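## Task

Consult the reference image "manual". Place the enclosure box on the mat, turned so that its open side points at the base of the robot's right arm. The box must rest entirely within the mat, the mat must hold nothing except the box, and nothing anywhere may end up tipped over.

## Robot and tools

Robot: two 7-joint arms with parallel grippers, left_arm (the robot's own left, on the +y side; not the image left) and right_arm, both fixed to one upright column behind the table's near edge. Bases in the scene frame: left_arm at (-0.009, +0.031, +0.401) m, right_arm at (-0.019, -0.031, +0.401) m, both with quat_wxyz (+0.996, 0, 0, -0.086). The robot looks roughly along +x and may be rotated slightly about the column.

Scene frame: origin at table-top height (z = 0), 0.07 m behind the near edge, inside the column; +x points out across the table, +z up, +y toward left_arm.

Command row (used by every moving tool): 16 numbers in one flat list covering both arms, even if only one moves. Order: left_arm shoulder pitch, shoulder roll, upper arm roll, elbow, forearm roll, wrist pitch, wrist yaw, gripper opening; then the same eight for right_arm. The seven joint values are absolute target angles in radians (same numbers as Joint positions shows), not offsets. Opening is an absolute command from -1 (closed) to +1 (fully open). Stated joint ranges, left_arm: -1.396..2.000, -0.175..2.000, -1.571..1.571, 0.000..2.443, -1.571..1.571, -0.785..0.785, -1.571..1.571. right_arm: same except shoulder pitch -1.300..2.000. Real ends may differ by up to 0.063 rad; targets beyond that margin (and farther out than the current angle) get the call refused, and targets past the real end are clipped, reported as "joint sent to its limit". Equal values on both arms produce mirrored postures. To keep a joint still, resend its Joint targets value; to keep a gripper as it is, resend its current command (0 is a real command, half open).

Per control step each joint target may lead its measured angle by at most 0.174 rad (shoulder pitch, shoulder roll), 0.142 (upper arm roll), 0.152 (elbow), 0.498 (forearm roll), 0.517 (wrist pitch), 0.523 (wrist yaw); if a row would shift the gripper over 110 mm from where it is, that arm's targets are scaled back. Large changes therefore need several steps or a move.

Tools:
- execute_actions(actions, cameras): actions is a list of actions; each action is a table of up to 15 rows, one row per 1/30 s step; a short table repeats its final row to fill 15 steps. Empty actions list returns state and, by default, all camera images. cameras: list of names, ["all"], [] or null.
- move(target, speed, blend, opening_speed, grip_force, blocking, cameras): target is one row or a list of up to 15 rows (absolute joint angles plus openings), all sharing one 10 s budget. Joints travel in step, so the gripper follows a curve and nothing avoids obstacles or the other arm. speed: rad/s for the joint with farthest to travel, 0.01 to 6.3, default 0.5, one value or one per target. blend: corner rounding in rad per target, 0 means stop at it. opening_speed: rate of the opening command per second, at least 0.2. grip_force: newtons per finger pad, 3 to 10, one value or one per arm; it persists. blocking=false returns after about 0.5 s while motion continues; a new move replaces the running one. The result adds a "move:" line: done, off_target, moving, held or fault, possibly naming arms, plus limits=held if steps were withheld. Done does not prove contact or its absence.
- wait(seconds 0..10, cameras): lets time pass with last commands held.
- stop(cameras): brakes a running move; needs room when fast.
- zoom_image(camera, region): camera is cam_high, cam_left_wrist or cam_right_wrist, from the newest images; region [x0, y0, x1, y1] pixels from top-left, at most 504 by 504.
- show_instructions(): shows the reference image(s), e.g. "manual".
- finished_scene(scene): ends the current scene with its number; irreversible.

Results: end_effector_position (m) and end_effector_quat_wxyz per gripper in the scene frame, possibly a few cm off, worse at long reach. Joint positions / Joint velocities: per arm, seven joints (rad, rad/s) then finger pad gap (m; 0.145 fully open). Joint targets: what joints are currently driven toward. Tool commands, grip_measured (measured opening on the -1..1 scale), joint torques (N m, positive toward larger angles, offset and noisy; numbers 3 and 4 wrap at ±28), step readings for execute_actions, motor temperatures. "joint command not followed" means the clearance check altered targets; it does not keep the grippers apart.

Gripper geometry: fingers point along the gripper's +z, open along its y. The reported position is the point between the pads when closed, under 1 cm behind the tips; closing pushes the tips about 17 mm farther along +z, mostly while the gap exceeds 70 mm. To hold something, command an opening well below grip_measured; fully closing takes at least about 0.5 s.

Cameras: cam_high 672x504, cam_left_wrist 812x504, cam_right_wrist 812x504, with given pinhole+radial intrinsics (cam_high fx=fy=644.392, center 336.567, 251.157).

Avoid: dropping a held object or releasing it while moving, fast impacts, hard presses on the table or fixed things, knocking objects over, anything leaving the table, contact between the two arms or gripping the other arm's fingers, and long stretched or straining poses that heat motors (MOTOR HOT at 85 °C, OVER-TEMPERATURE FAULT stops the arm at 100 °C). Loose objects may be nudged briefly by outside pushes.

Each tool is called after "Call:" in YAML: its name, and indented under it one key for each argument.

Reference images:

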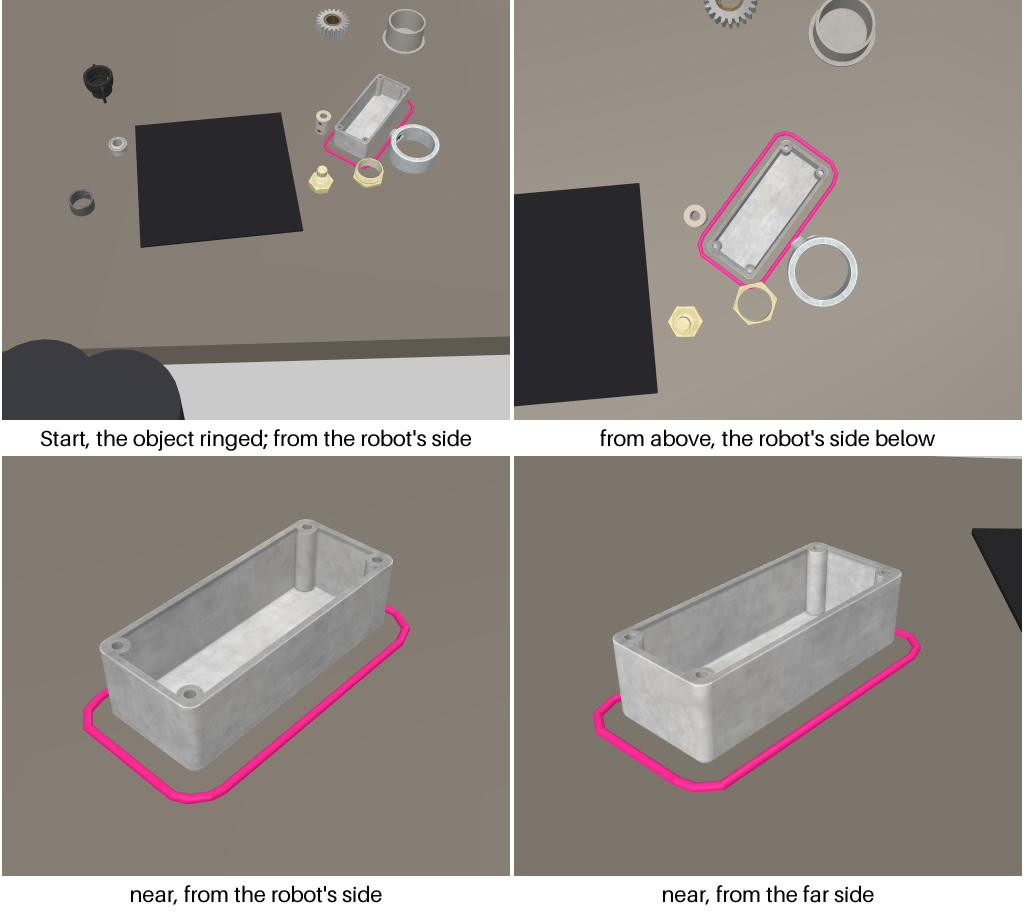

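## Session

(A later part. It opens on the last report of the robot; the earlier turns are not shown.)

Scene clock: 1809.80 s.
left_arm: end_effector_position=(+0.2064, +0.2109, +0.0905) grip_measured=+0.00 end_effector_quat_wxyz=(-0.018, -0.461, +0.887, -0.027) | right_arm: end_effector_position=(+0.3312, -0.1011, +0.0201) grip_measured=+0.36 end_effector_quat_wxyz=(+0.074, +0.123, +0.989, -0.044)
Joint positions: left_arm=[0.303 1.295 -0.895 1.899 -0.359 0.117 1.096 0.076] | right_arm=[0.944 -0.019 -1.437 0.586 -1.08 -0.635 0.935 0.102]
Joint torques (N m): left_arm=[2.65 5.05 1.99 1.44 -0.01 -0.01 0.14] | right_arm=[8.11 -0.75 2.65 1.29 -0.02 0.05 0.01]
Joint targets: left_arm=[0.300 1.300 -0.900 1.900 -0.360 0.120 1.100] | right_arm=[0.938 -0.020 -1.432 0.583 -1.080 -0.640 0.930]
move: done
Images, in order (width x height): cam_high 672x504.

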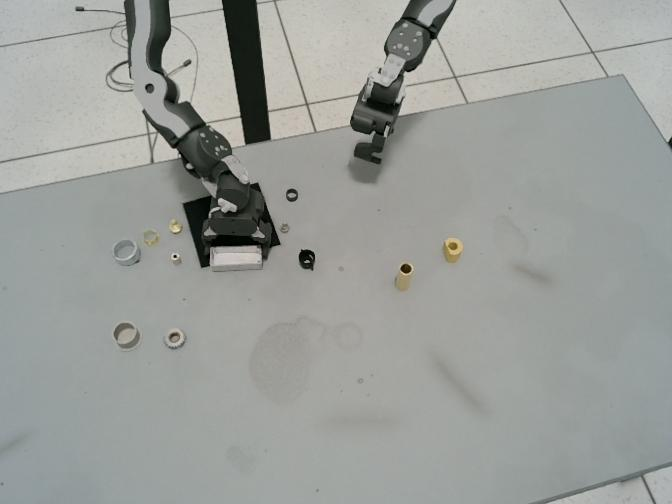

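Call:
move:
  target:
    - [0.3,1.3,-0.9,1.9,-0.36,0.12,1.1,0,0.96,0.2,-1.43,0.98,-1.0,-0.55,1.03,-1]
    - [0.3,1.3,-0.9,1.9,-0.36,0.12,1.1,0,0.76,0.4,-1.38,1.52,-1.0,-0.42,1.30,-1]
    - [0.3,1.3,-0.9,1.9,-0.36,0.12,1.1,0,0.73,0.265,-1.36,1.25,-1.05,-0.455,1.22,-1]
  speed: [0.25,0.35,0.15]
  blend: [0.05,0.03,0]
  cameras: ["cam_high","cam_right_wrist"]

Call:
zoom_image:
  camera: "cam_high"
  region: [180, 160, 300, 280]

Scene clock: 1825.30 s.
left_arm: end_effector_position=(+0.2064, +0.2109, +0.0905) grip_measured=+0.00 end_effector_quat_wxyz=(-0.018, -0.461, +0.887, -0.027) | right_arm: end_effector_position=(+0.2485, -0.0883, +0.0220) grip_measured=+0.36 end_effector_quat_wxyz=(+0.061, +0.109, +0.992, -0.024)
Joint positions: left_arm=[0.303 1.295 -0.895 1.899 -0.359 0.117 1.096 0.076] | right_arm=[0.735 0.267 -1.368 1.253 -1.048 -0.448 1.226 0.102]
Joint torques (N m): left_arm=[2.68 5.18 2.02 1.44 -0.03 -0.02 0.16] | right_arm=[6.13 -0.57 4.08 2.03 -0.08 0.03 -0.07]
Joint targets: left_arm=[0.300 1.300 -0.900 1.900 -0.360 0.120 1.100] | right_arm=[0.730 0.265 -1.360 1.249 -1.051 -0.453 1.219]
move: done
Images, in order (width x height): cam_high 672x504, cam_right_wrist 812x504.

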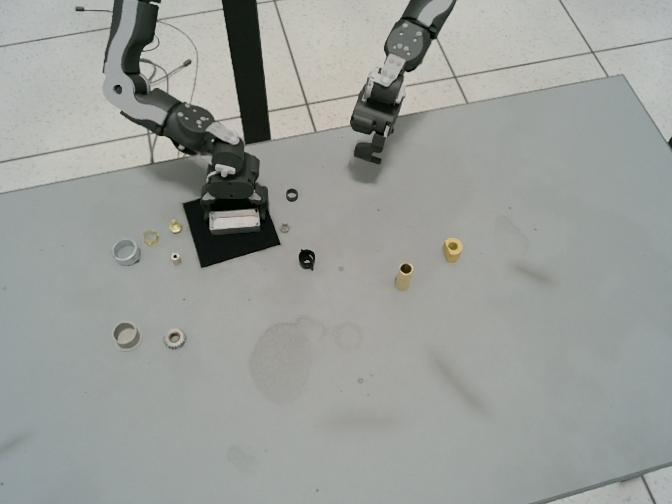

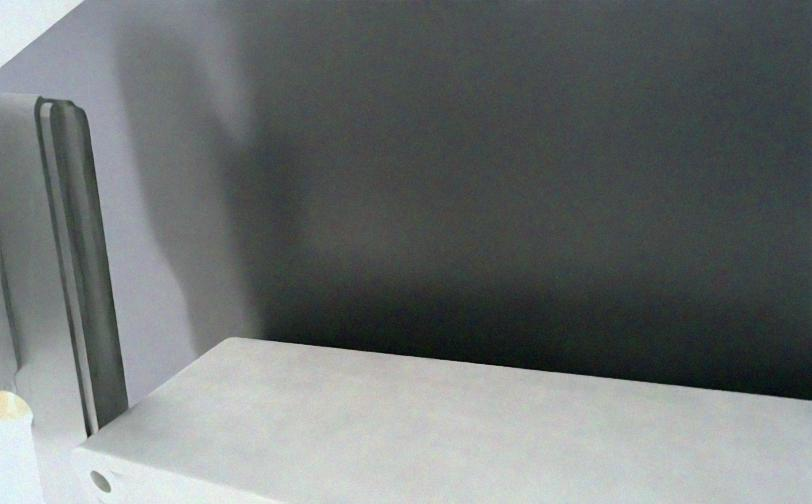

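Scaled by 4.200 from the camera's 672x504 image, which has a finer 960x720 frame.

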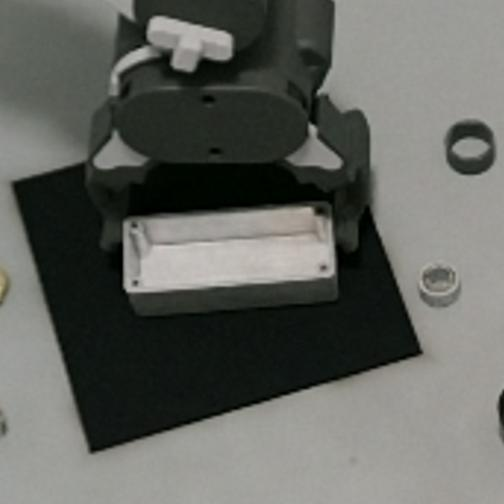

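Call:
move:
  target:
    - [0.3,1.3,-0.9,1.9,-0.36,0.12,1.1,0,0.745,0.31,-1.36,1.35,-1.05,-0.455,1.22,-1]
    - [0.3,1.3,-0.9,1.9,-0.36,0.12,1.1,0,0.68,0.40,-1.36,1.52,-1.13,-0.43,1.24,-1]
    - [0.3,1.3,-0.9,1.9,-0.36,0.12,1.1,0,0.667,0.352,-1.36,1.415,-1.14,-0.43,1.2,-1]
  speed: [0.2,0.2,0.12]
  blend: [0.03,0.03,0]
  cameras: ["cam_high"]

Call:
zoom_image:
  camera: "cam_high"
  region: [180, 160, 300, 280]

Scene clock: 1842.03 s.
left_arm: end_effector_position=(+0.2064, +0.2109, +0.0905) grip_measured=+0.00 end_effector_quat_wxyz=(-0.018, -0.461, +0.887, -0.027) | right_arm: end_effector_position=(+0.2298, -0.0877, +0.0247) grip_measured=+0.36 end_effector_quat_wxyz=(+0.085, +0.074, +0.994, -0.008)
Joint positions: left_arm=[0.303 1.295 -0.895 1.899 -0.359 0.117 1.096 0.076] | right_arm=[0.671 0.354 -1.368 1.419 -1.135 -0.437 1.205 0.102]
Joint torques (N m): left_arm=[2.68 5.24 2.03 1.46 -0.01 -0.03 0.14] | right_arm=[5.82 -0.12 3.99 2.29 -0.1 0.3 -0.04]
Joint targets: left_arm=[0.300 1.300 -0.900 1.900 -0.360 0.120 1.100] | right_arm=[0.667 0.352 -1.361 1.415 -1.139 -0.432 1.199]
move: done
Images, in order (width x height): cam_high 672x504.

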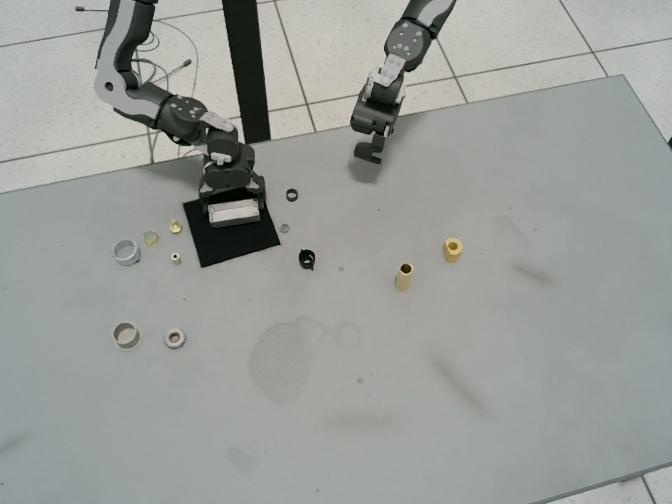

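Scaled by 4.200 from the camera's 672x504 image, which has a finer 960x720 frame.

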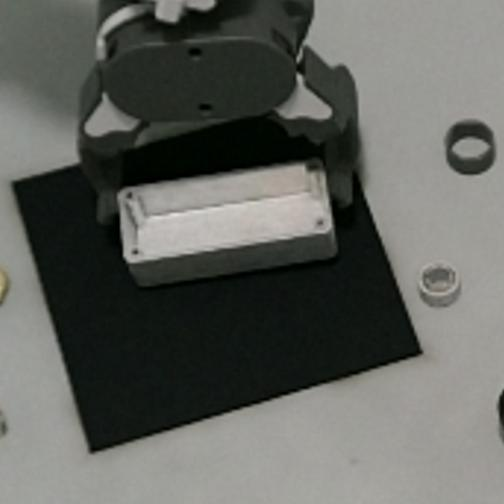

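Call:
move:
  target:
    - [0.3,1.3,-0.9,1.9,-0.36,0.12,1.1,0,0.625,0.45,-1.36,1.61,-1.18,-0.41,1.21,-1]
    - [0.3,1.3,-0.9,1.9,-0.36,0.12,1.1,0,0.607,0.425,-1.36,1.555,-1.2,-0.41,1.19,-1]
  speed: [0.2,0.12]
  cameras: ["cam_high"]

Call:
zoom_image:
  camera: "cam_high"
  region: [180, 160, 300, 280]

Scene clock: 1851.00 s.
left_arm: end_effector_position=(+0.2064, +0.2109, +0.0905) grip_measured=+0.00 end_effector_quat_wxyz=(-0.018, -0.461, +0.887, -0.027) | right_arm: end_effector_position=(+0.2097, -0.0858, +0.0284) grip_measured=+0.36 end_effector_quat_wxyz=(+0.100, +0.054, +0.994, +0.009)
Joint positions: left_arm=[0.303 1.295 -0.895 1.899 -0.359 0.117 1.096 0.076] | right_arm=[0.61 0.427 -1.368 1.559 -1.197 -0.414 1.195 0.102]
Joint torques (N m): left_arm=[2.62 5.21 2.02 1.48 0 -0.02 0.16] | right_arm=[5.13 0.07 3.97 2.37 -0.11 0.31 -0.06]
Joint targets: left_arm=[0.300 1.300 -0.900 1.900 -0.360 0.120 1.100] | right_arm=[0.607 0.425 -1.360 1.554 -1.201 -0.409 1.190]
move: done
Images, in order (width x height): cam_high 672x504.

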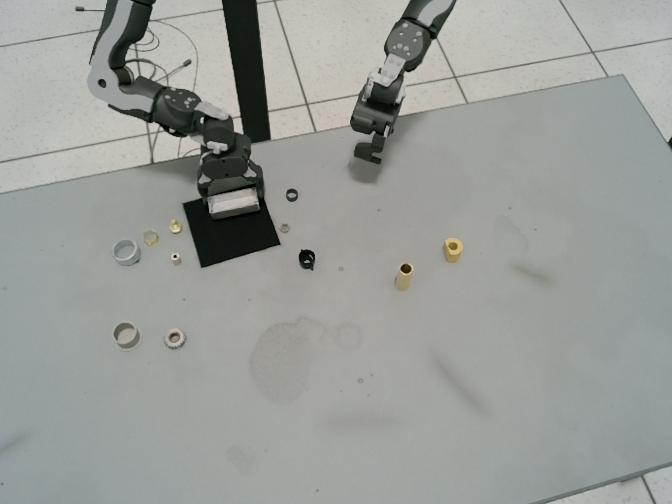

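Scaled by 4.200 from the camera's 672x504 image, which has a finer 960x720 frame.

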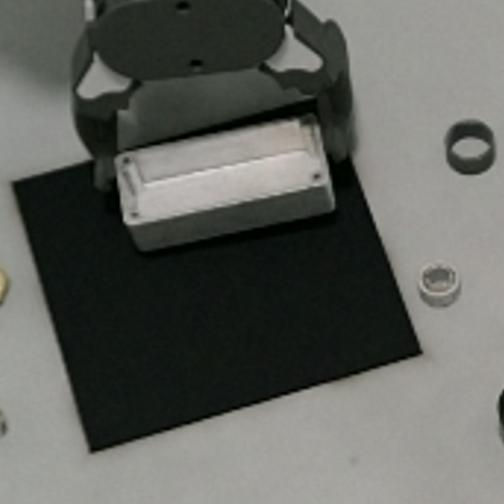

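Call:
move:
  target:
    - [0.3,1.3,-0.9,1.9,-0.36,0.12,1.1,0,0.607,0.425,-1.36,1.555,-1.2,-0.29,1.19,-1]
    - [0.3,1.3,-0.9,1.9,-0.36,0.12,1.1,0,0.602,0.375,-1.36,1.46,-1.2,-0.29,1.15,-1]
    - [0.3,1.3,-0.9,1.9,-0.36,0.12,1.1,0,0.602,0.375,-1.36,1.46,-1.2,-0.29,1.15,0.65]
    - [0.3,1.3,-0.9,1.9,-0.36,0.12,1.1,0,0.65,0.52,-1.4,1.8,-1.13,-0.26,1.25,0.65]
    - [0.3,1.3,-0.9,1.9,-0.36,0.12,1.1,0,1.04,0.355,-1.571,1.29,-0.2,-0.74,1.35,0.7]
  speed: [0.2,0.1,0.1,0.25,0.4]
  opening_speed: 0.4
  cameras: ["cam_high"]

Call:
zoom_image:
  camera: "cam_high"
  region: [180, 160, 300, 280]

Scene clock: 1875.80 s.
left_arm: end_effector_position=(+0.2064, +0.2109, +0.0905) grip_measured=+0.00 end_effector_quat_wxyz=(-0.018, -0.461, +0.887, -0.027) | right_arm: end_effector_position=(+0.1957, -0.0817, +0.0650) grip_measured=+0.65 end_effector_quat_wxyz=(-0.123, +0.047, +0.990, +0.046)
Joint positions: left_arm=[0.303 1.295 -0.895 1.899 -0.359 0.117 1.096 0.076] | right_arm=[0.939 0.397 -1.523 1.419 -0.439 -0.608 1.327 0.122]
Joint torques (N m): left_arm=[2.73 5.02 2.03 1.43 -0.01 -0.03 0.16] | right_arm=[9.16 0.09 1.89 1.61 0.26 0 0.18]
Joint targets: left_arm=[0.300 1.300 -0.900 1.900 -0.360 0.120 1.100] | right_arm=[0.944 0.395 -1.530 1.415 -0.436 -0.613 1.332]
Tool commands: left_gripper/opening=+0.0 right_gripper/opening=+0.65
move: off_target (right_arm; path cut at 10 s); path passed 4 of 5 targets; target 5's new numbers were not sent; target 3's new numbers were sent with right_arm's wrist yaw 0.027 rad from that target; right_arm: the forearm roll is farthest, 0.239 rad from its target
Images, in order (width x height): cam_high 672x504.

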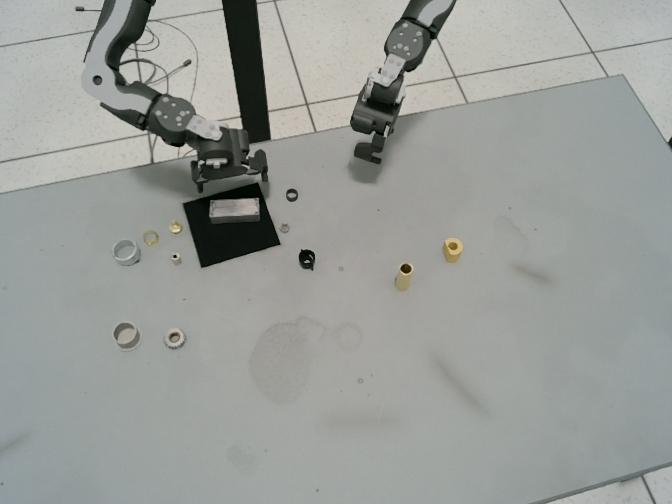

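Scaled by 4.200 from the camera's 672x504 image, which has a finer 960x720 frame.

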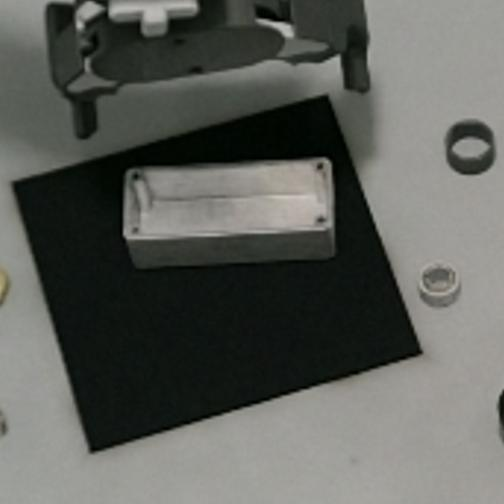

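Call:
move:
  target:
    - [0.3,1.3,-0.9,1.9,-0.36,0.12,1.1,0,1.04,0.36,-1.571,1.25,-0.2,-0.75,1.35,0.7]
    - [0.3,1.3,-0.9,1.9,-0.36,0.12,1.1,0,0.99,0.22,-1.571,0.96,-0.28,-0.77,1.31,0.7]
    - [0.3,1.3,-0.9,1.9,-0.36,0.12,1.1,0,0.958,0.134,-1.571,0.777,-0.328,-0.77,1.28,0.7]
  speed: 0.3
  blend: [0.05,0.05,0]
  cameras: ["cam_high","cam_right_wrist"]

Call:
zoom_image:
  camera: "cam_high"
  region: [180, 160, 300, 280]

Scene clock: 1887.80 s.
left_arm: end_effector_position=(+0.2064, +0.2109, +0.0905) grip_measured=+0.00 end_effector_quat_wxyz=(-0.018, -0.461, +0.887, -0.027) | right_arm: end_effector_position=(+0.2379, -0.0916, +0.0262) grip_measured=+0.70 end_effector_quat_wxyz=(-0.182, +0.152, +0.971, +0.022)
Joint positions: left_arm=[0.303 1.295 -0.895 1.899 -0.359 0.117 1.096 0.076] | right_arm=[0.964 0.136 -1.564 0.781 -0.325 -0.764 1.278 0.125]
Joint torques (N m): left_arm=[2.57 5.26 2.06 1.44 -0.02 -0.04 0.17] | right_arm=[7.82 -0.36 1.16 1.11 0.11 0 -0.05]
Joint targets: left_arm=[0.300 1.300 -0.900 1.900 -0.360 0.120 1.100] | right_arm=[0.958 0.134 -1.570 0.778 -0.328 -0.768 1.273]
joint sent to its limit (right arm) — joint 6 (wrist pitch), lower limit.
move: done; joint sent to its limit at target 2
Images, in order (width x height): cam_high 672x504, cam_right_wrist 812x504.

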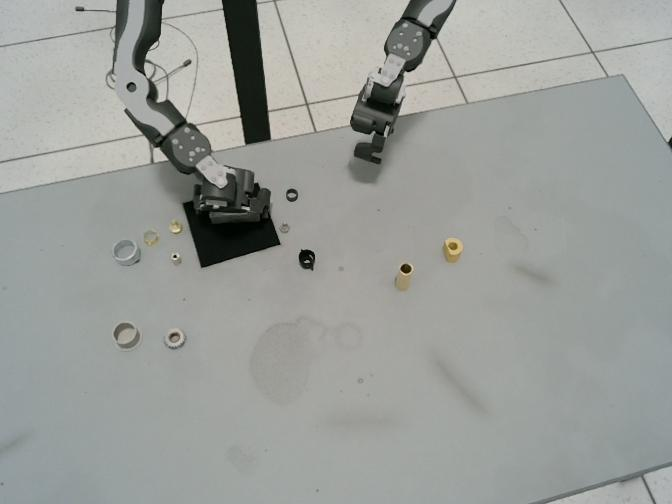

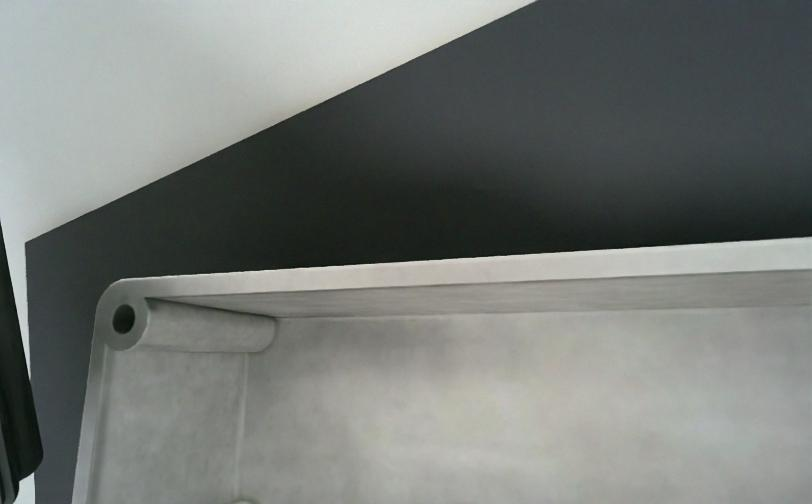

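Scaled by 4.200 from the camera's 672x504 image, which has a finer 960x720 frame.

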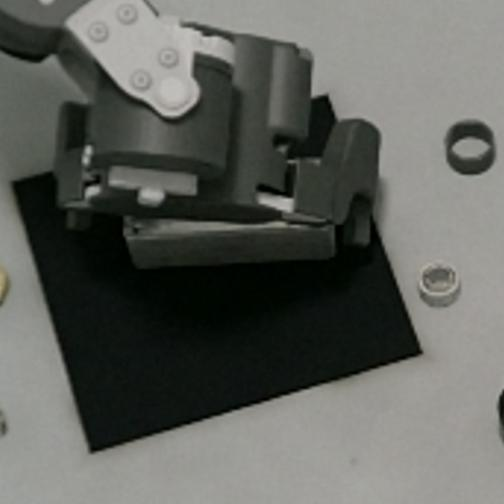

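Call:
move:
  target:
    - [0.3,1.3,-0.9,1.9,-0.36,0.12,1.1,0,0.97,0.07,-1.571,0.62,-0.19,-0.77,1.28,0.7]
  speed: 0.2
  cameras: ["cam_high","cam_right_wrist"]

Call:
zoom_image:
  camera: "cam_high"
  region: [180, 160, 300, 280]

Scene clock: 1905.23 s.
left_arm: end_effector_position=(+0.2064, +0.2109, +0.0905) grip_measured=+0.00 end_effector_quat_wxyz=(-0.018, -0.461, +0.887, -0.027) | right_arm: end_effector_position=(+0.2407, -0.0815, +0.0235) grip_measured=+0.70 end_effector_quat_wxyz=(-0.217, +0.216, +0.951, +0.052)
Joint positions: left_arm=[0.303 1.295 -0.895 1.899 -0.359 0.117 1.096 0.076] | right_arm=[0.964 0.072 -1.566 0.621 -0.194 -0.764 1.278 0.125]
Joint torques (N m): left_arm=[2.7 5.1 1.96 1.57 0.01 -0.02 0.16] | right_arm=[11.17 -0.51 0.87 1.03 0.32 -0.02 0.16]
Joint targets: left_arm=[0.300 1.300 -0.900 1.900 -0.360 0.120 1.100] | right_arm=[0.970 0.070 -1.571 0.619 -0.191 -0.768 1.280]
joint sent to its limit (right arm) — joint 6 (wrist pitch), lower limit.
move: done
Images, in order (width x height): cam_high 672x504, cam_right_wrist 812x504.

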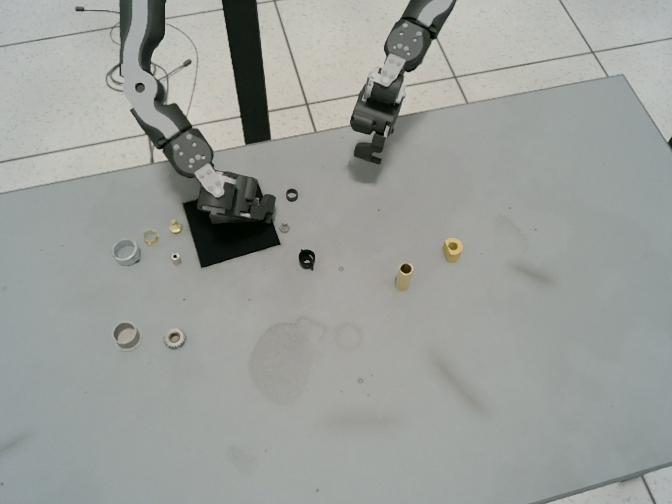

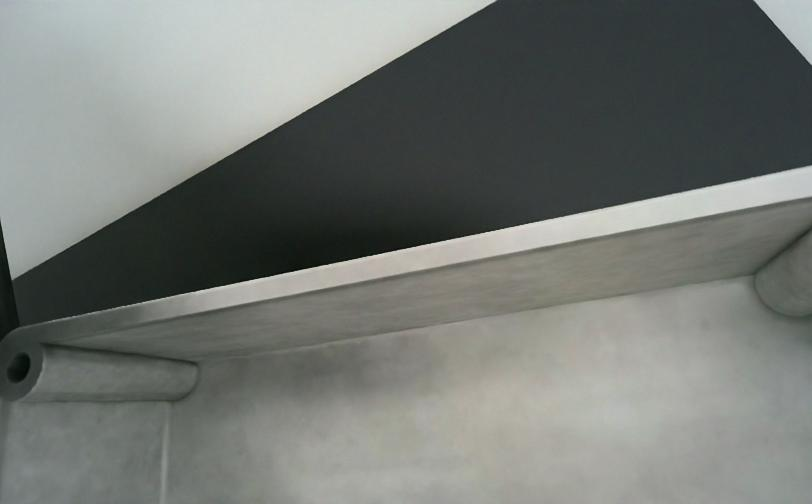

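Scaled by 4.200 from the camera's 672x504 image, which has a finer 960x720 frame.

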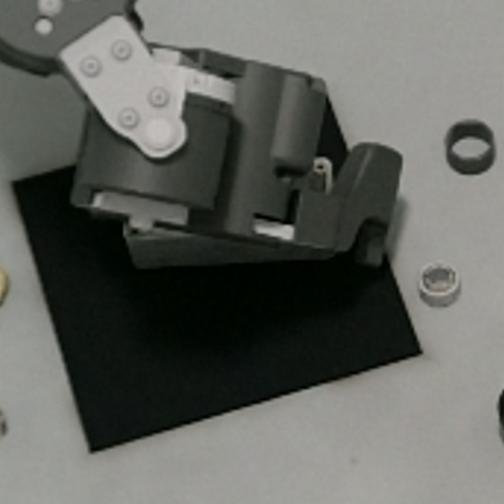

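Call:
move:
  target:
    - [0.3,1.3,-0.9,1.9,-0.36,0.12,1.1,0,0.955,0.136,-1.571,0.775,-0.328,-0.77,1.28,0.7]
    - [0.3,1.3,-0.9,1.9,-0.36,0.12,1.1,0,0.955,0.136,-1.571,0.775,-0.328,-0.77,1.28,0.0]
  speed: 0.15
  opening_speed: 0.5

Call:
move:
  target:
    - [0.3,1.3,-0.9,1.9,-0.36,0.12,1.1,0,0.98,0.19,-1.5,0.92,-0.40,-0.74,1.29,-1]
    - [0.3,1.3,-0.9,1.9,-0.36,0.12,1.1,0,0.93,0.25,-1.435,1.2,-0.48,-0.65,1.37,-1]
    - [0.3,1.3,-0.9,1.9,-0.36,0.12,1.1,0,0.72,0.42,-1.571,1.52,-1.5,0.0,1.0,-1]
    - [0.3,1.3,-0.9,1.9,-0.36,0.12,1.1,0,0.86,0.21,-1.571,0.98,-1.57,0.06,0.77,-1]
  speed: [0.15,0.3,0.4,0.3]
  blend: [0.03,0.05,0.05,0]
  cameras: ["cam_high","cam_right_wrist"]

Call:
zoom_image:
  camera: "cam_high"
  region: [180, 180, 300, 300]

Scene clock: 1923.47 s.
left_arm: end_effector_position=(+0.2064, +0.2109, +0.0905) grip_measured=+0.00 end_effector_quat_wxyz=(-0.018, -0.461, +0.887, -0.027) | right_arm: end_effector_position=(+0.2373, -0.0931, +0.0247) grip_measured=+0.39 end_effector_quat_wxyz=(-0.183, +0.154, +0.971, +0.020)
Joint positions: left_arm=[0.303 1.295 -0.895 1.899 -0.359 0.117 1.096 0.076] | right_arm=[0.961 0.134 -1.566 0.773 -0.327 -0.766 1.278 0.104]
Joint torques (N m): left_arm=[2.57 5.1 2.03 1.47 -0.01 -0.05 0.14] | right_arm=[7.74 0.36 1.22 2.02 0.14 0.02 0.16]
Joint targets: left_arm=[0.300 1.300 -0.900 1.900 -0.360 0.120 1.100] | right_arm=[0.955 0.136 -1.571 0.775 -0.329 -0.769 1.280]
joint sent to its limit (right arm) — joint 6 (wrist pitch), lower limit.
move: done; joint sent to its limit at target 1

Scene clock: 1930.03 s.
left_arm: end_effector_position=(+0.2064, +0.2109, +0.0905) grip_measured=+0.00 end_effector_quat_wxyz=(-0.018, -0.461, +0.887, -0.027) | right_arm: end_effector_position=(+0.3762, -0.1190, +0.0537) grip_measured=+0.39 end_effector_quat_wxyz=(+0.420, +0.099, +0.901, -0.029)
Joint positions: left_arm=[0.303 1.295 -0.895 1.899 -0.359 0.117 1.096 0.076] | right_arm=[0.853 0.212 -1.567 0.982 -1.553 0.041 0.775 0.104]
Joint torques (N m): left_arm=[2.57 5.13 2.1 1.48 -0.02 -0.02 0.16] | right_arm=[10.77 -0.38 1.58 1.62 -0.4 0.64 -0.06]
Joint targets: left_arm=[0.300 1.300 -0.900 1.900 -0.360 0.120 1.100] | right_arm=[0.860 0.210 -1.572 0.979 -1.559 0.050 0.770]
move: off_target (right_arm); right_arm: the wrist pitch is farthest, 0.019 rad from its target
Images, in order (width x height): cam_high 672x504, cam_right_wrist 812x504.

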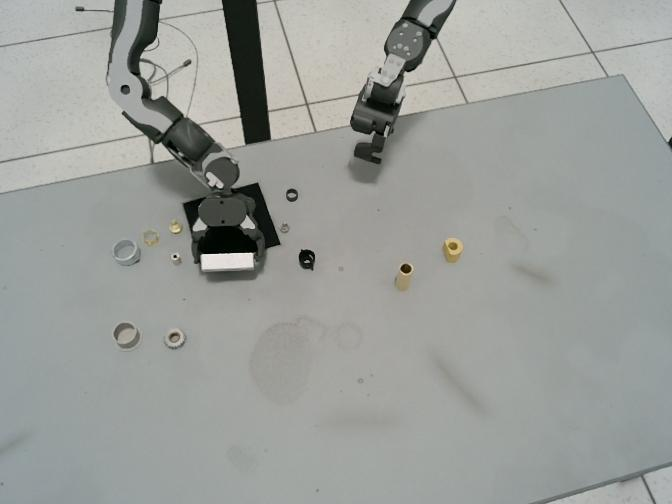

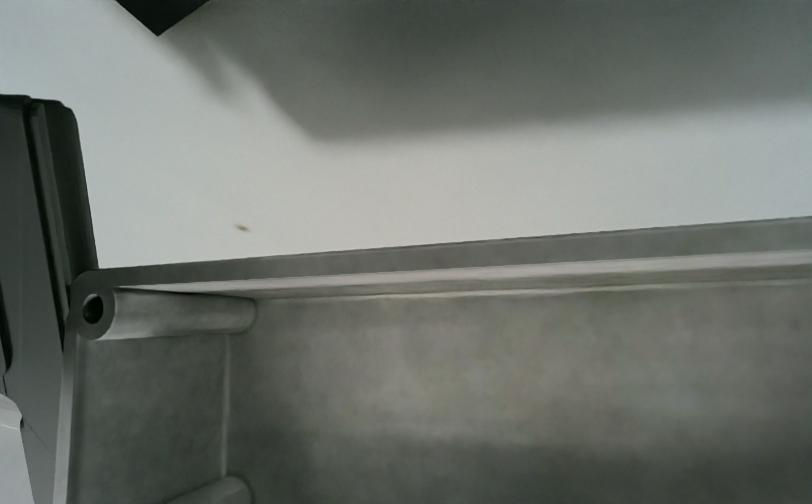

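Scaled by 4.200 from the camera's 672x504 image, which has a finer 960x720 frame.

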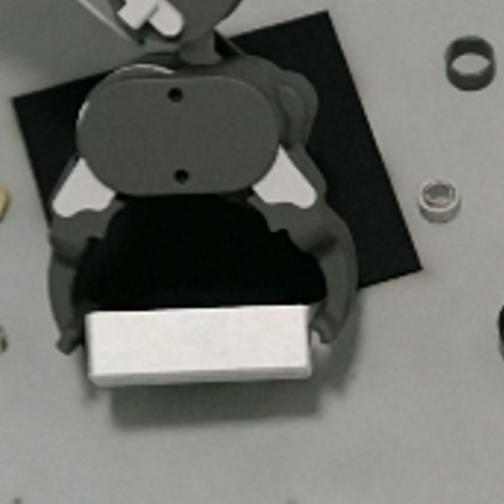

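Call:
move:
  target:
    - [0.3,1.3,-0.9,1.9,-0.36,0.12,1.1,0,0.815,0.06,-1.571,0.70,-1.58,0.06,0.705,-1]
    - [0.3,1.3,-0.9,1.9,-0.36,0.12,1.1,0,0.80,0.055,-1.571,0.69,-1.58,0.06,0.705,-1]
  speed: [0.12,0.05]
  cameras: ["cam_high","cam_right_wrist"]

Call:
zoom_image:
  camera: "cam_high"
  region: [180, 180, 300, 300]

Scene clock: 1941.00 s.
left_arm: end_effector_position=(+0.2064, +0.2109, +0.0905) grip_measured=+0.00 end_effector_quat_wxyz=(-0.018, -0.461, +0.887, -0.027) | right_arm: end_effector_position=(+0.3822, -0.1188, +0.0267) grip_measured=+0.39 end_effector_quat_wxyz=(+0.419, +0.112, +0.899, -0.060)
Joint positions: left_arm=[0.303 1.295 -0.895 1.899 -0.359 0.117 1.096 0.076] | right_arm=[0.809 0.057 -1.566 0.695 -1.58 0.075 0.709 0.104]
Joint torques (N m): left_arm=[2.68 5.08 1.96 1.52 0 -0.02 0.14] | right_arm=[6.34 -0.94 1.09 1.11 -0.09 0.25 -0.02]
Joint targets: left_arm=[0.300 1.300 -0.900 1.900 -0.360 0.120 1.100] | right_arm=[0.800 0.055 -1.569 0.691 -1.577 0.070 0.705]
joint sent to its limit (right arm) — joint 5 (forearm roll), lower limit.
move: off_target (right_arm); joint sent to its limit at target 1; right_arm: the wrist pitch is farthest, 0.015 rad from its target
Images, in order (width x height): cam_high 672x504, cam_right_wrist 812x504.

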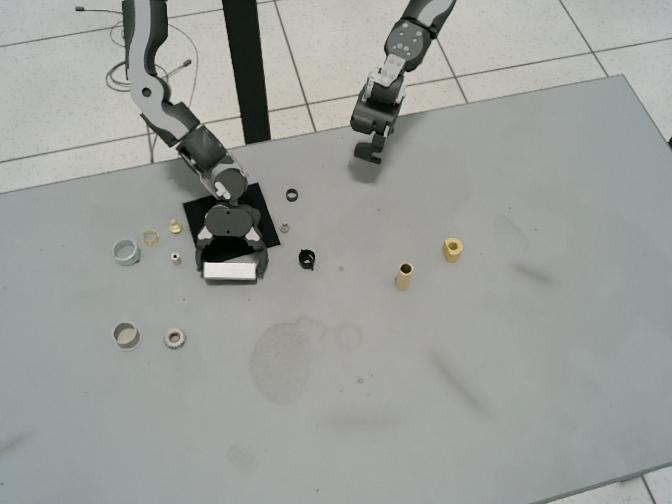

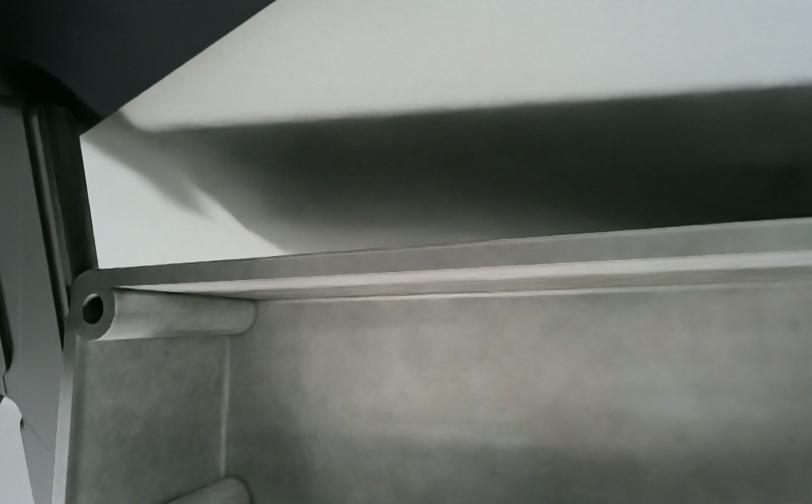

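Scaled by 4.200 from the camera's 672x504 image, which has a finer 960x720 frame.

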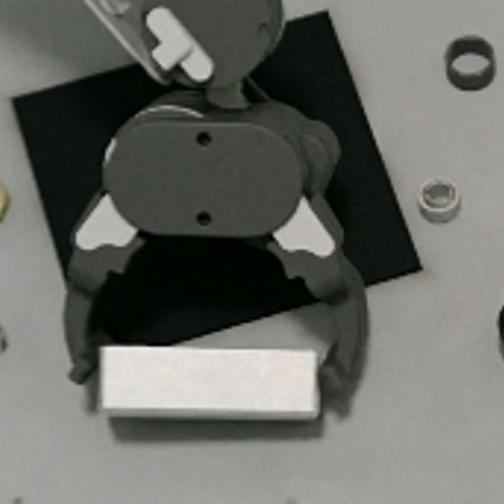

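Call:
move:
  target:
    - [0.3,1.3,-0.9,1.9,-0.36,0.12,1.1,0,0.735,0.11,-1.571,0.78,-1.58,0.06,0.75,-1]
  speed: [0.07]
  grip_force: 6
  cameras: ["cam_high","cam_right_wrist"]

Call:
zoom_image:
  camera: "cam_high"
  region: [180, 180, 300, 300]

Scene clock: 1952.33 s.
left_arm: end_effector_position=(+0.2064, +0.2109, +0.0905) grip_measured=+0.00 end_effector_quat_wxyz=(-0.018, -0.461, +0.887, -0.027) | right_arm: end_effector_position=(+0.3680, -0.1175, +0.0201) grip_measured=+0.40 end_effector_quat_wxyz=(+0.413, +0.115, +0.902, -0.049)
Joint positions: left_arm=[0.303 1.295 -0.895 1.899 -0.359 0.117 1.096 0.076] | right_arm=[0.778 0.105 -1.564 0.781 -1.582 0.095 0.731 0.105]
Joint torques (N m): left_arm=[2.68 5.26 1.99 1.46 -0.04 -0.04 0.15] | right_arm=[-2.73 0.78 0.76 1.7 -0.05 -0.59 0.63]
Joint targets: left_arm=[0.300 1.300 -0.900 1.900 -0.360 0.120 1.100] | right_arm=[0.735 0.110 -1.570 0.779 -1.577 0.060 0.750]
grip_force (N): 6, 6
move: off_target (right_arm); right_arm: the shoulder pitch is farthest, 0.043 rad from its target
Images, in order (width x height): cam_high 672x504, cam_right_wrist 812x504.

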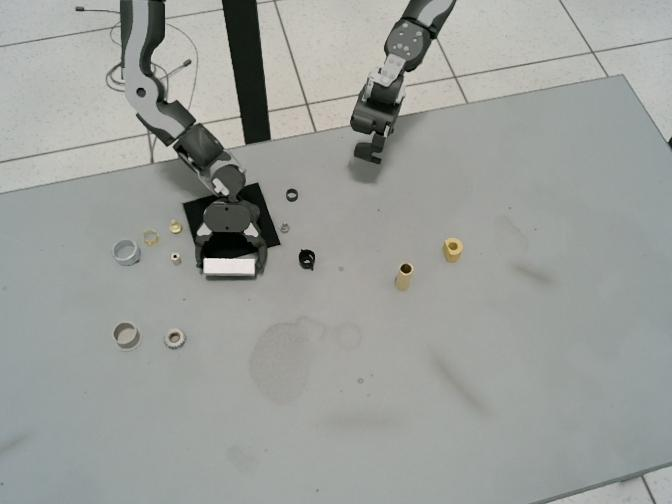

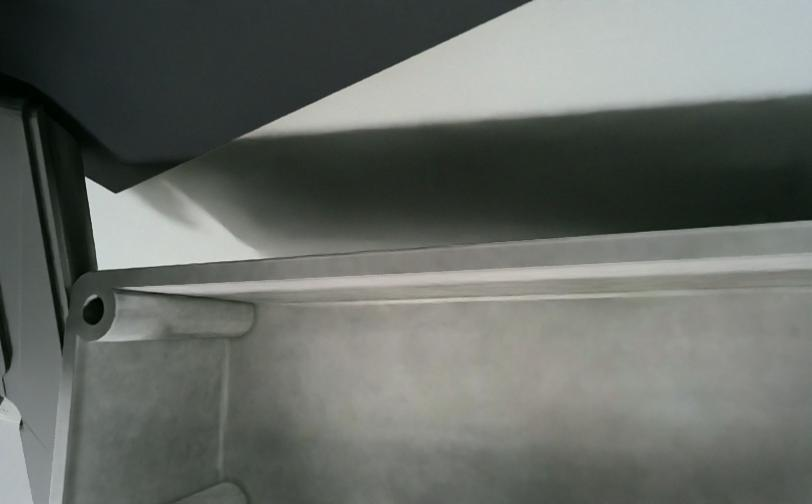

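Scaled by 4.200 from the camera's 672x504 image, which has a finer 960x720 frame.

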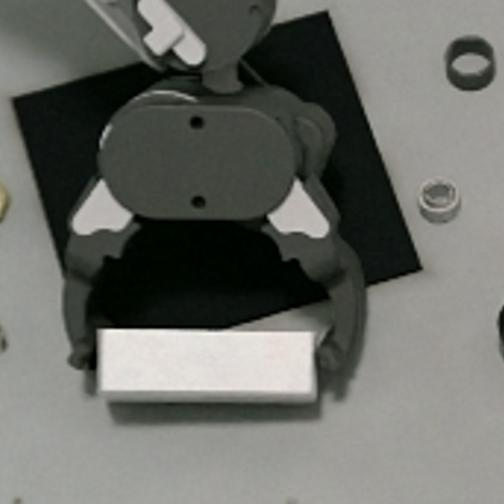

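Call:
move:
  target:
    - [0.3,1.3,-0.9,1.9,-0.36,0.12,1.1,0,0.665,0.175,-1.571,0.90,-1.58,0.06,0.79,0]
  speed: [0.07]
  grip_force: 3
  cameras: ["cam_high","cam_right_wrist"]

Call:
zoom_image:
  camera: "cam_high"
  region: [180, 180, 300, 300]

Scene clock: 1968.07 s.
left_arm: end_effector_position=(+0.2064, +0.2109, +0.0905) grip_measured=+0.00 end_effector_quat_wxyz=(-0.018, -0.461, +0.887, -0.027) | right_arm: end_effector_position=(+0.3552, -0.1185, +0.0210) grip_measured=+0.36 end_effector_quat_wxyz=(+0.412, +0.133, +0.901, -0.031)
Joint positions: left_arm=[0.303 1.295 -0.895 1.899 -0.359 0.117 1.096 0.076] | right_arm=[0.748 0.172 -1.541 0.902 -1.582 0.125 0.763 0.102]
Joint torques (N m): left_arm=[2.6 5.08 2.04 1.54 0 -0.03 0.18] | right_arm=[-13.62 0.44 -0.92 1.87 -0.04 -1.4 0.85]
Joint targets: left_arm=[0.300 1.300 -0.900 1.900 -0.360 0.120 1.100] | right_arm=[0.665 0.175 -1.558 0.900 -1.577 0.061 0.791]
grip_force (N): 3, 3
move: off_target (right_arm); right_arm: the shoulder pitch is farthest, 0.083 rad from its target
Images, in order (width x height): cam_high 672x504, cam_right_wrist 812x504.

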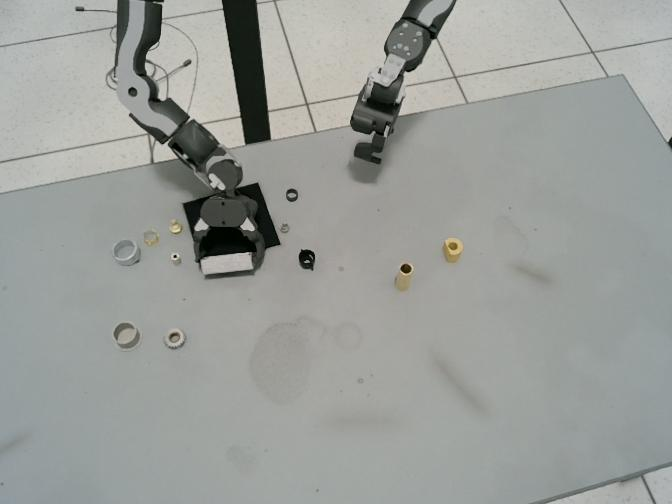

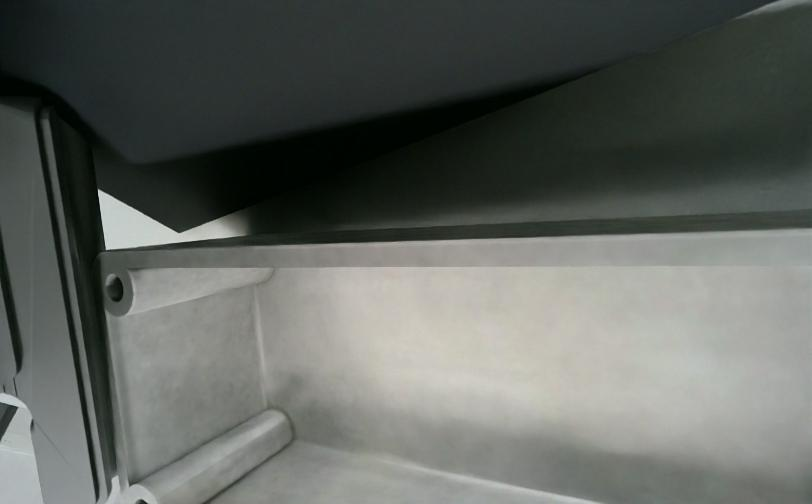

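Scaled by 4.200 from the camera's 672x504 image, which has a finer 960x720 frame.

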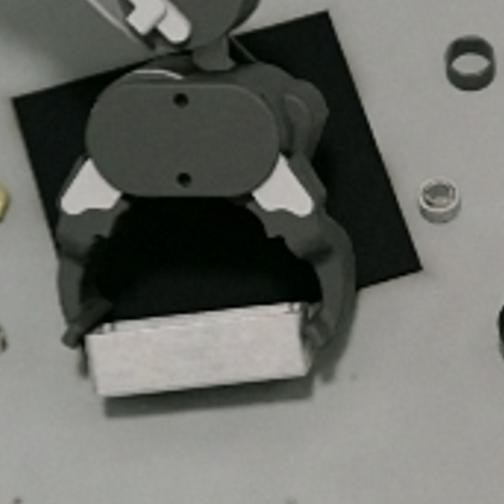

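Call:
move:
  target:
    - [0.3,1.3,-0.9,1.9,-0.36,0.12,1.1,0,0.76,0.30,-1.571,1.2,-1.55,0.06,0.85,-1]
    - [0.3,1.3,-0.9,1.9,-0.36,0.12,1.1,0,0.72,0.45,-1.5,1.58,-1.3,-0.2,1.1,-1]
    - [0.3,1.3,-0.9,1.9,-0.36,0.12,1.1,0,0.85,0.31,-1.435,1.28,-0.7,-0.65,1.36,-1]
    - [0.3,1.3,-0.9,1.9,-0.36,0.12,1.1,0,0.81,0.22,-1.435,1.10,-0.75,-0.66,1.28,-1]
  speed: [0.3,0.35,0.35,0.15]
  grip_force: 10
  blend: [0.05,0.05,0.03,0]
  cameras: ["cam_high","cam_right_wrist"]

Call:
zoom_image:
  camera: "cam_high"
  region: [180, 160, 300, 280]

Scene clock: 1996.27 s.
left_arm: end_effector_position=(+0.2064, +0.2109, +0.0905) grip_measured=+0.00 end_effector_quat_wxyz=(-0.018, -0.461, +0.887, -0.027) | right_arm: end_effector_position=(+0.2306, -0.0895, +0.0283) grip_measured=-0.95 end_effector_quat_wxyz=(-0.069, +0.053, +0.996, -0.033)
Joint positions: left_arm=[0.303 1.295 -0.895 1.899 -0.359 0.117 1.096 0.076] | right_arm=[0.838 0.222 -1.428 1.134 -0.73 -0.672 1.344 0.004]
Joint torques (N m): left_arm=[2.6 5.18 1.98 1.48 0.02 -0.03 0.16] | right_arm=[0.73 -0.62 0.58 -1.13 -0.5 0.13 -1.37]
Joint targets: left_arm=[0.300 1.300 -0.900 1.900 -0.360 0.120 1.100] | right_arm=[0.810 0.220 -1.438 1.115 -0.751 -0.672 1.291]
move: off_target (right_arm); right_arm: the wrist yaw is farthest, 0.064 rad from its target
Images, in order (width x height): cam_high 672x504, cam_right_wrist 812x504.

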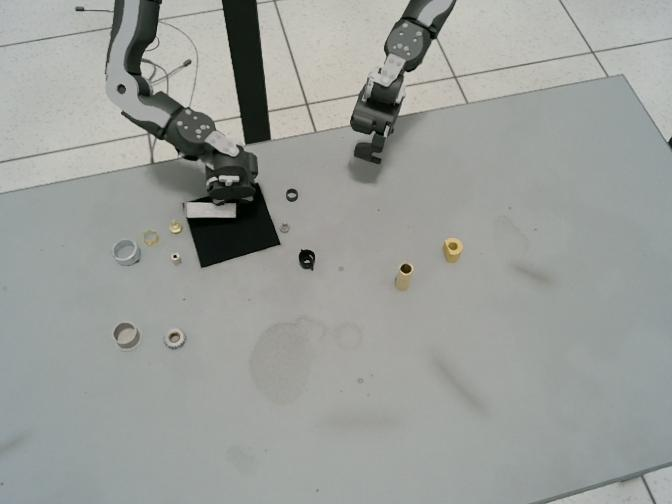

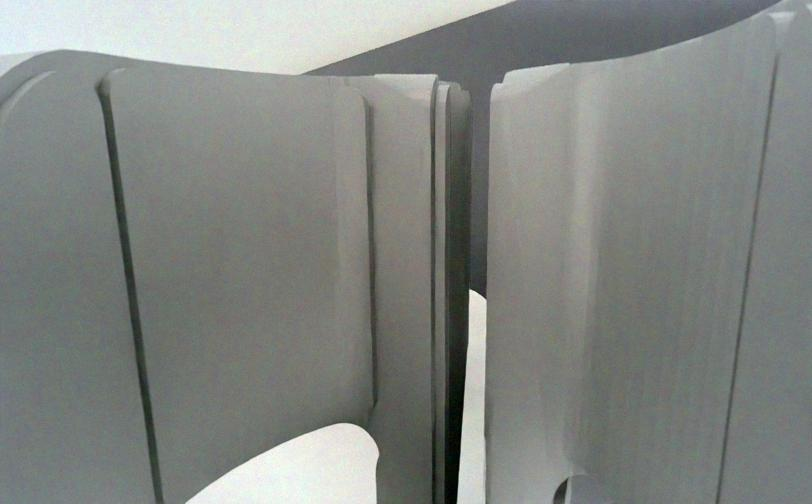

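Scaled by 4.200 from the camera's 672x504 image, which has a finer 960x720 frame.

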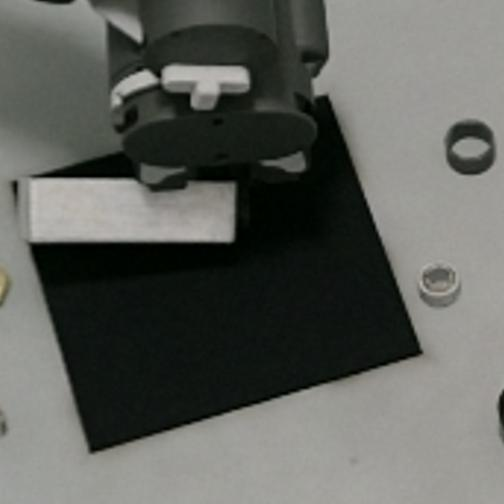

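Call:
zoom_image:
  camera: "cam_high"
  region: [178, 175, 258, 235]

Call:
zoom_image:
  camera: "cam_right_wrist"
  region: [300, 204, 600, 504]

Scaled by 6.300 from the camera's 672x504 image, which has a finer 960x720 frame.

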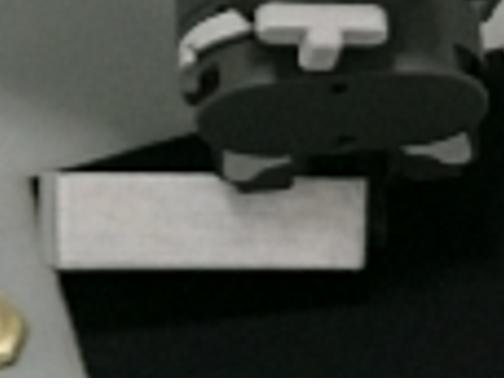

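Scaled by 1.680 from the camera's 812x504 image, which has a finer 957x594 frame.

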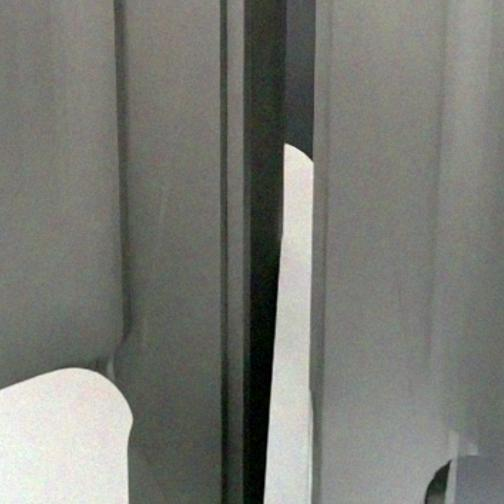

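Call:
move:
  target:
    - [0.3,1.3,-0.9,1.9,-0.36,0.12,1.1,0,0.84,0.3,-1.42,1.35,-0.85,-0.55,1.33,-1]
    - [0.3,1.3,-0.9,1.9,-0.36,0.12,1.1,0,0.8168,0.1964,-1.4125,1.3931,-1.128,-0.25,1.327,-1]
  speed: [0.15,0.2]
  blend: [0.03,0]
  cameras: ["cam_high","cam_right_wrist"]

Call:
zoom_image:
  camera: "cam_high"
  region: [180, 160, 300, 280]

Scene clock: 2047.43 s.
left_arm: end_effector_position=(+0.2064, +0.2109, +0.0905) grip_measured=+0.00 end_effector_quat_wxyz=(-0.018, -0.461, +0.887, -0.027) | right_arm: end_effector_position=(+0.2751, -0.0549, +0.0658) grip_measured=-0.97 end_effector_quat_wxyz=(+0.168, +0.111, +0.979, -0.026)
Joint positions: left_arm=[0.303 1.295 -0.895 1.899 -0.359 0.117 1.096 0.076] | right_arm=[0.822 0.198 -1.432 1.373 -1.122 -0.255 1.312 0.002]
Joint torques (N m): left_arm=[2.52 5.21 1.98 1.52 -0.02 -0.01 0.15] | right_arm=[6.37 -0.99 4.59 3.84 -0.25 0.31 0.24]
Joint targets: left_arm=[0.300 1.300 -0.900 1.900 -0.360 0.120 1.100] | right_arm=[0.817 0.196 -1.424 1.378 -1.128 -0.250 1.316]
move: off_target (right_arm); right_arm: the upper arm roll is farthest, 0.020 rad from its target
Images, in order (width x height): cam_high 672x504, cam_right_wrist 812x504.

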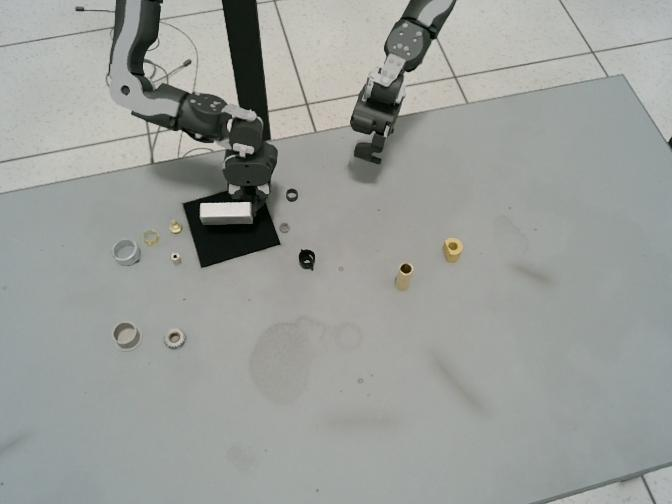

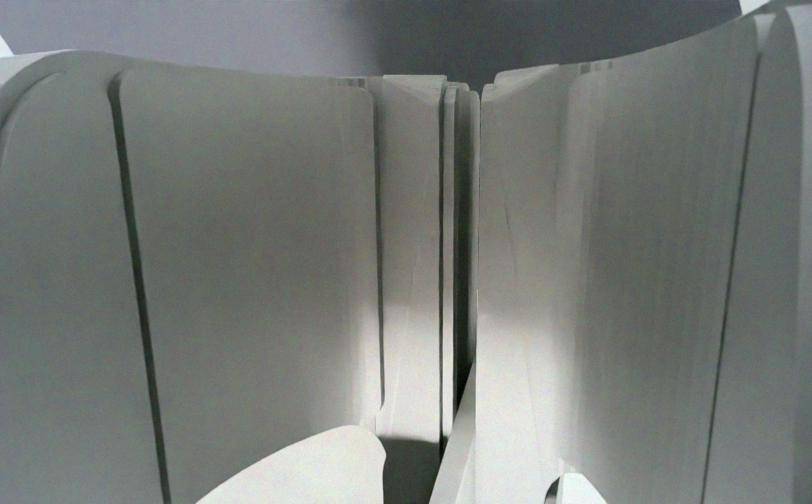

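Scaled by 4.200 from the camera's 672x504 image, which has a finer 960x720 frame.

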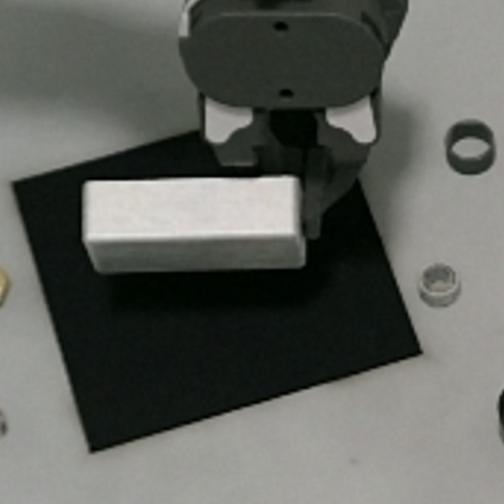

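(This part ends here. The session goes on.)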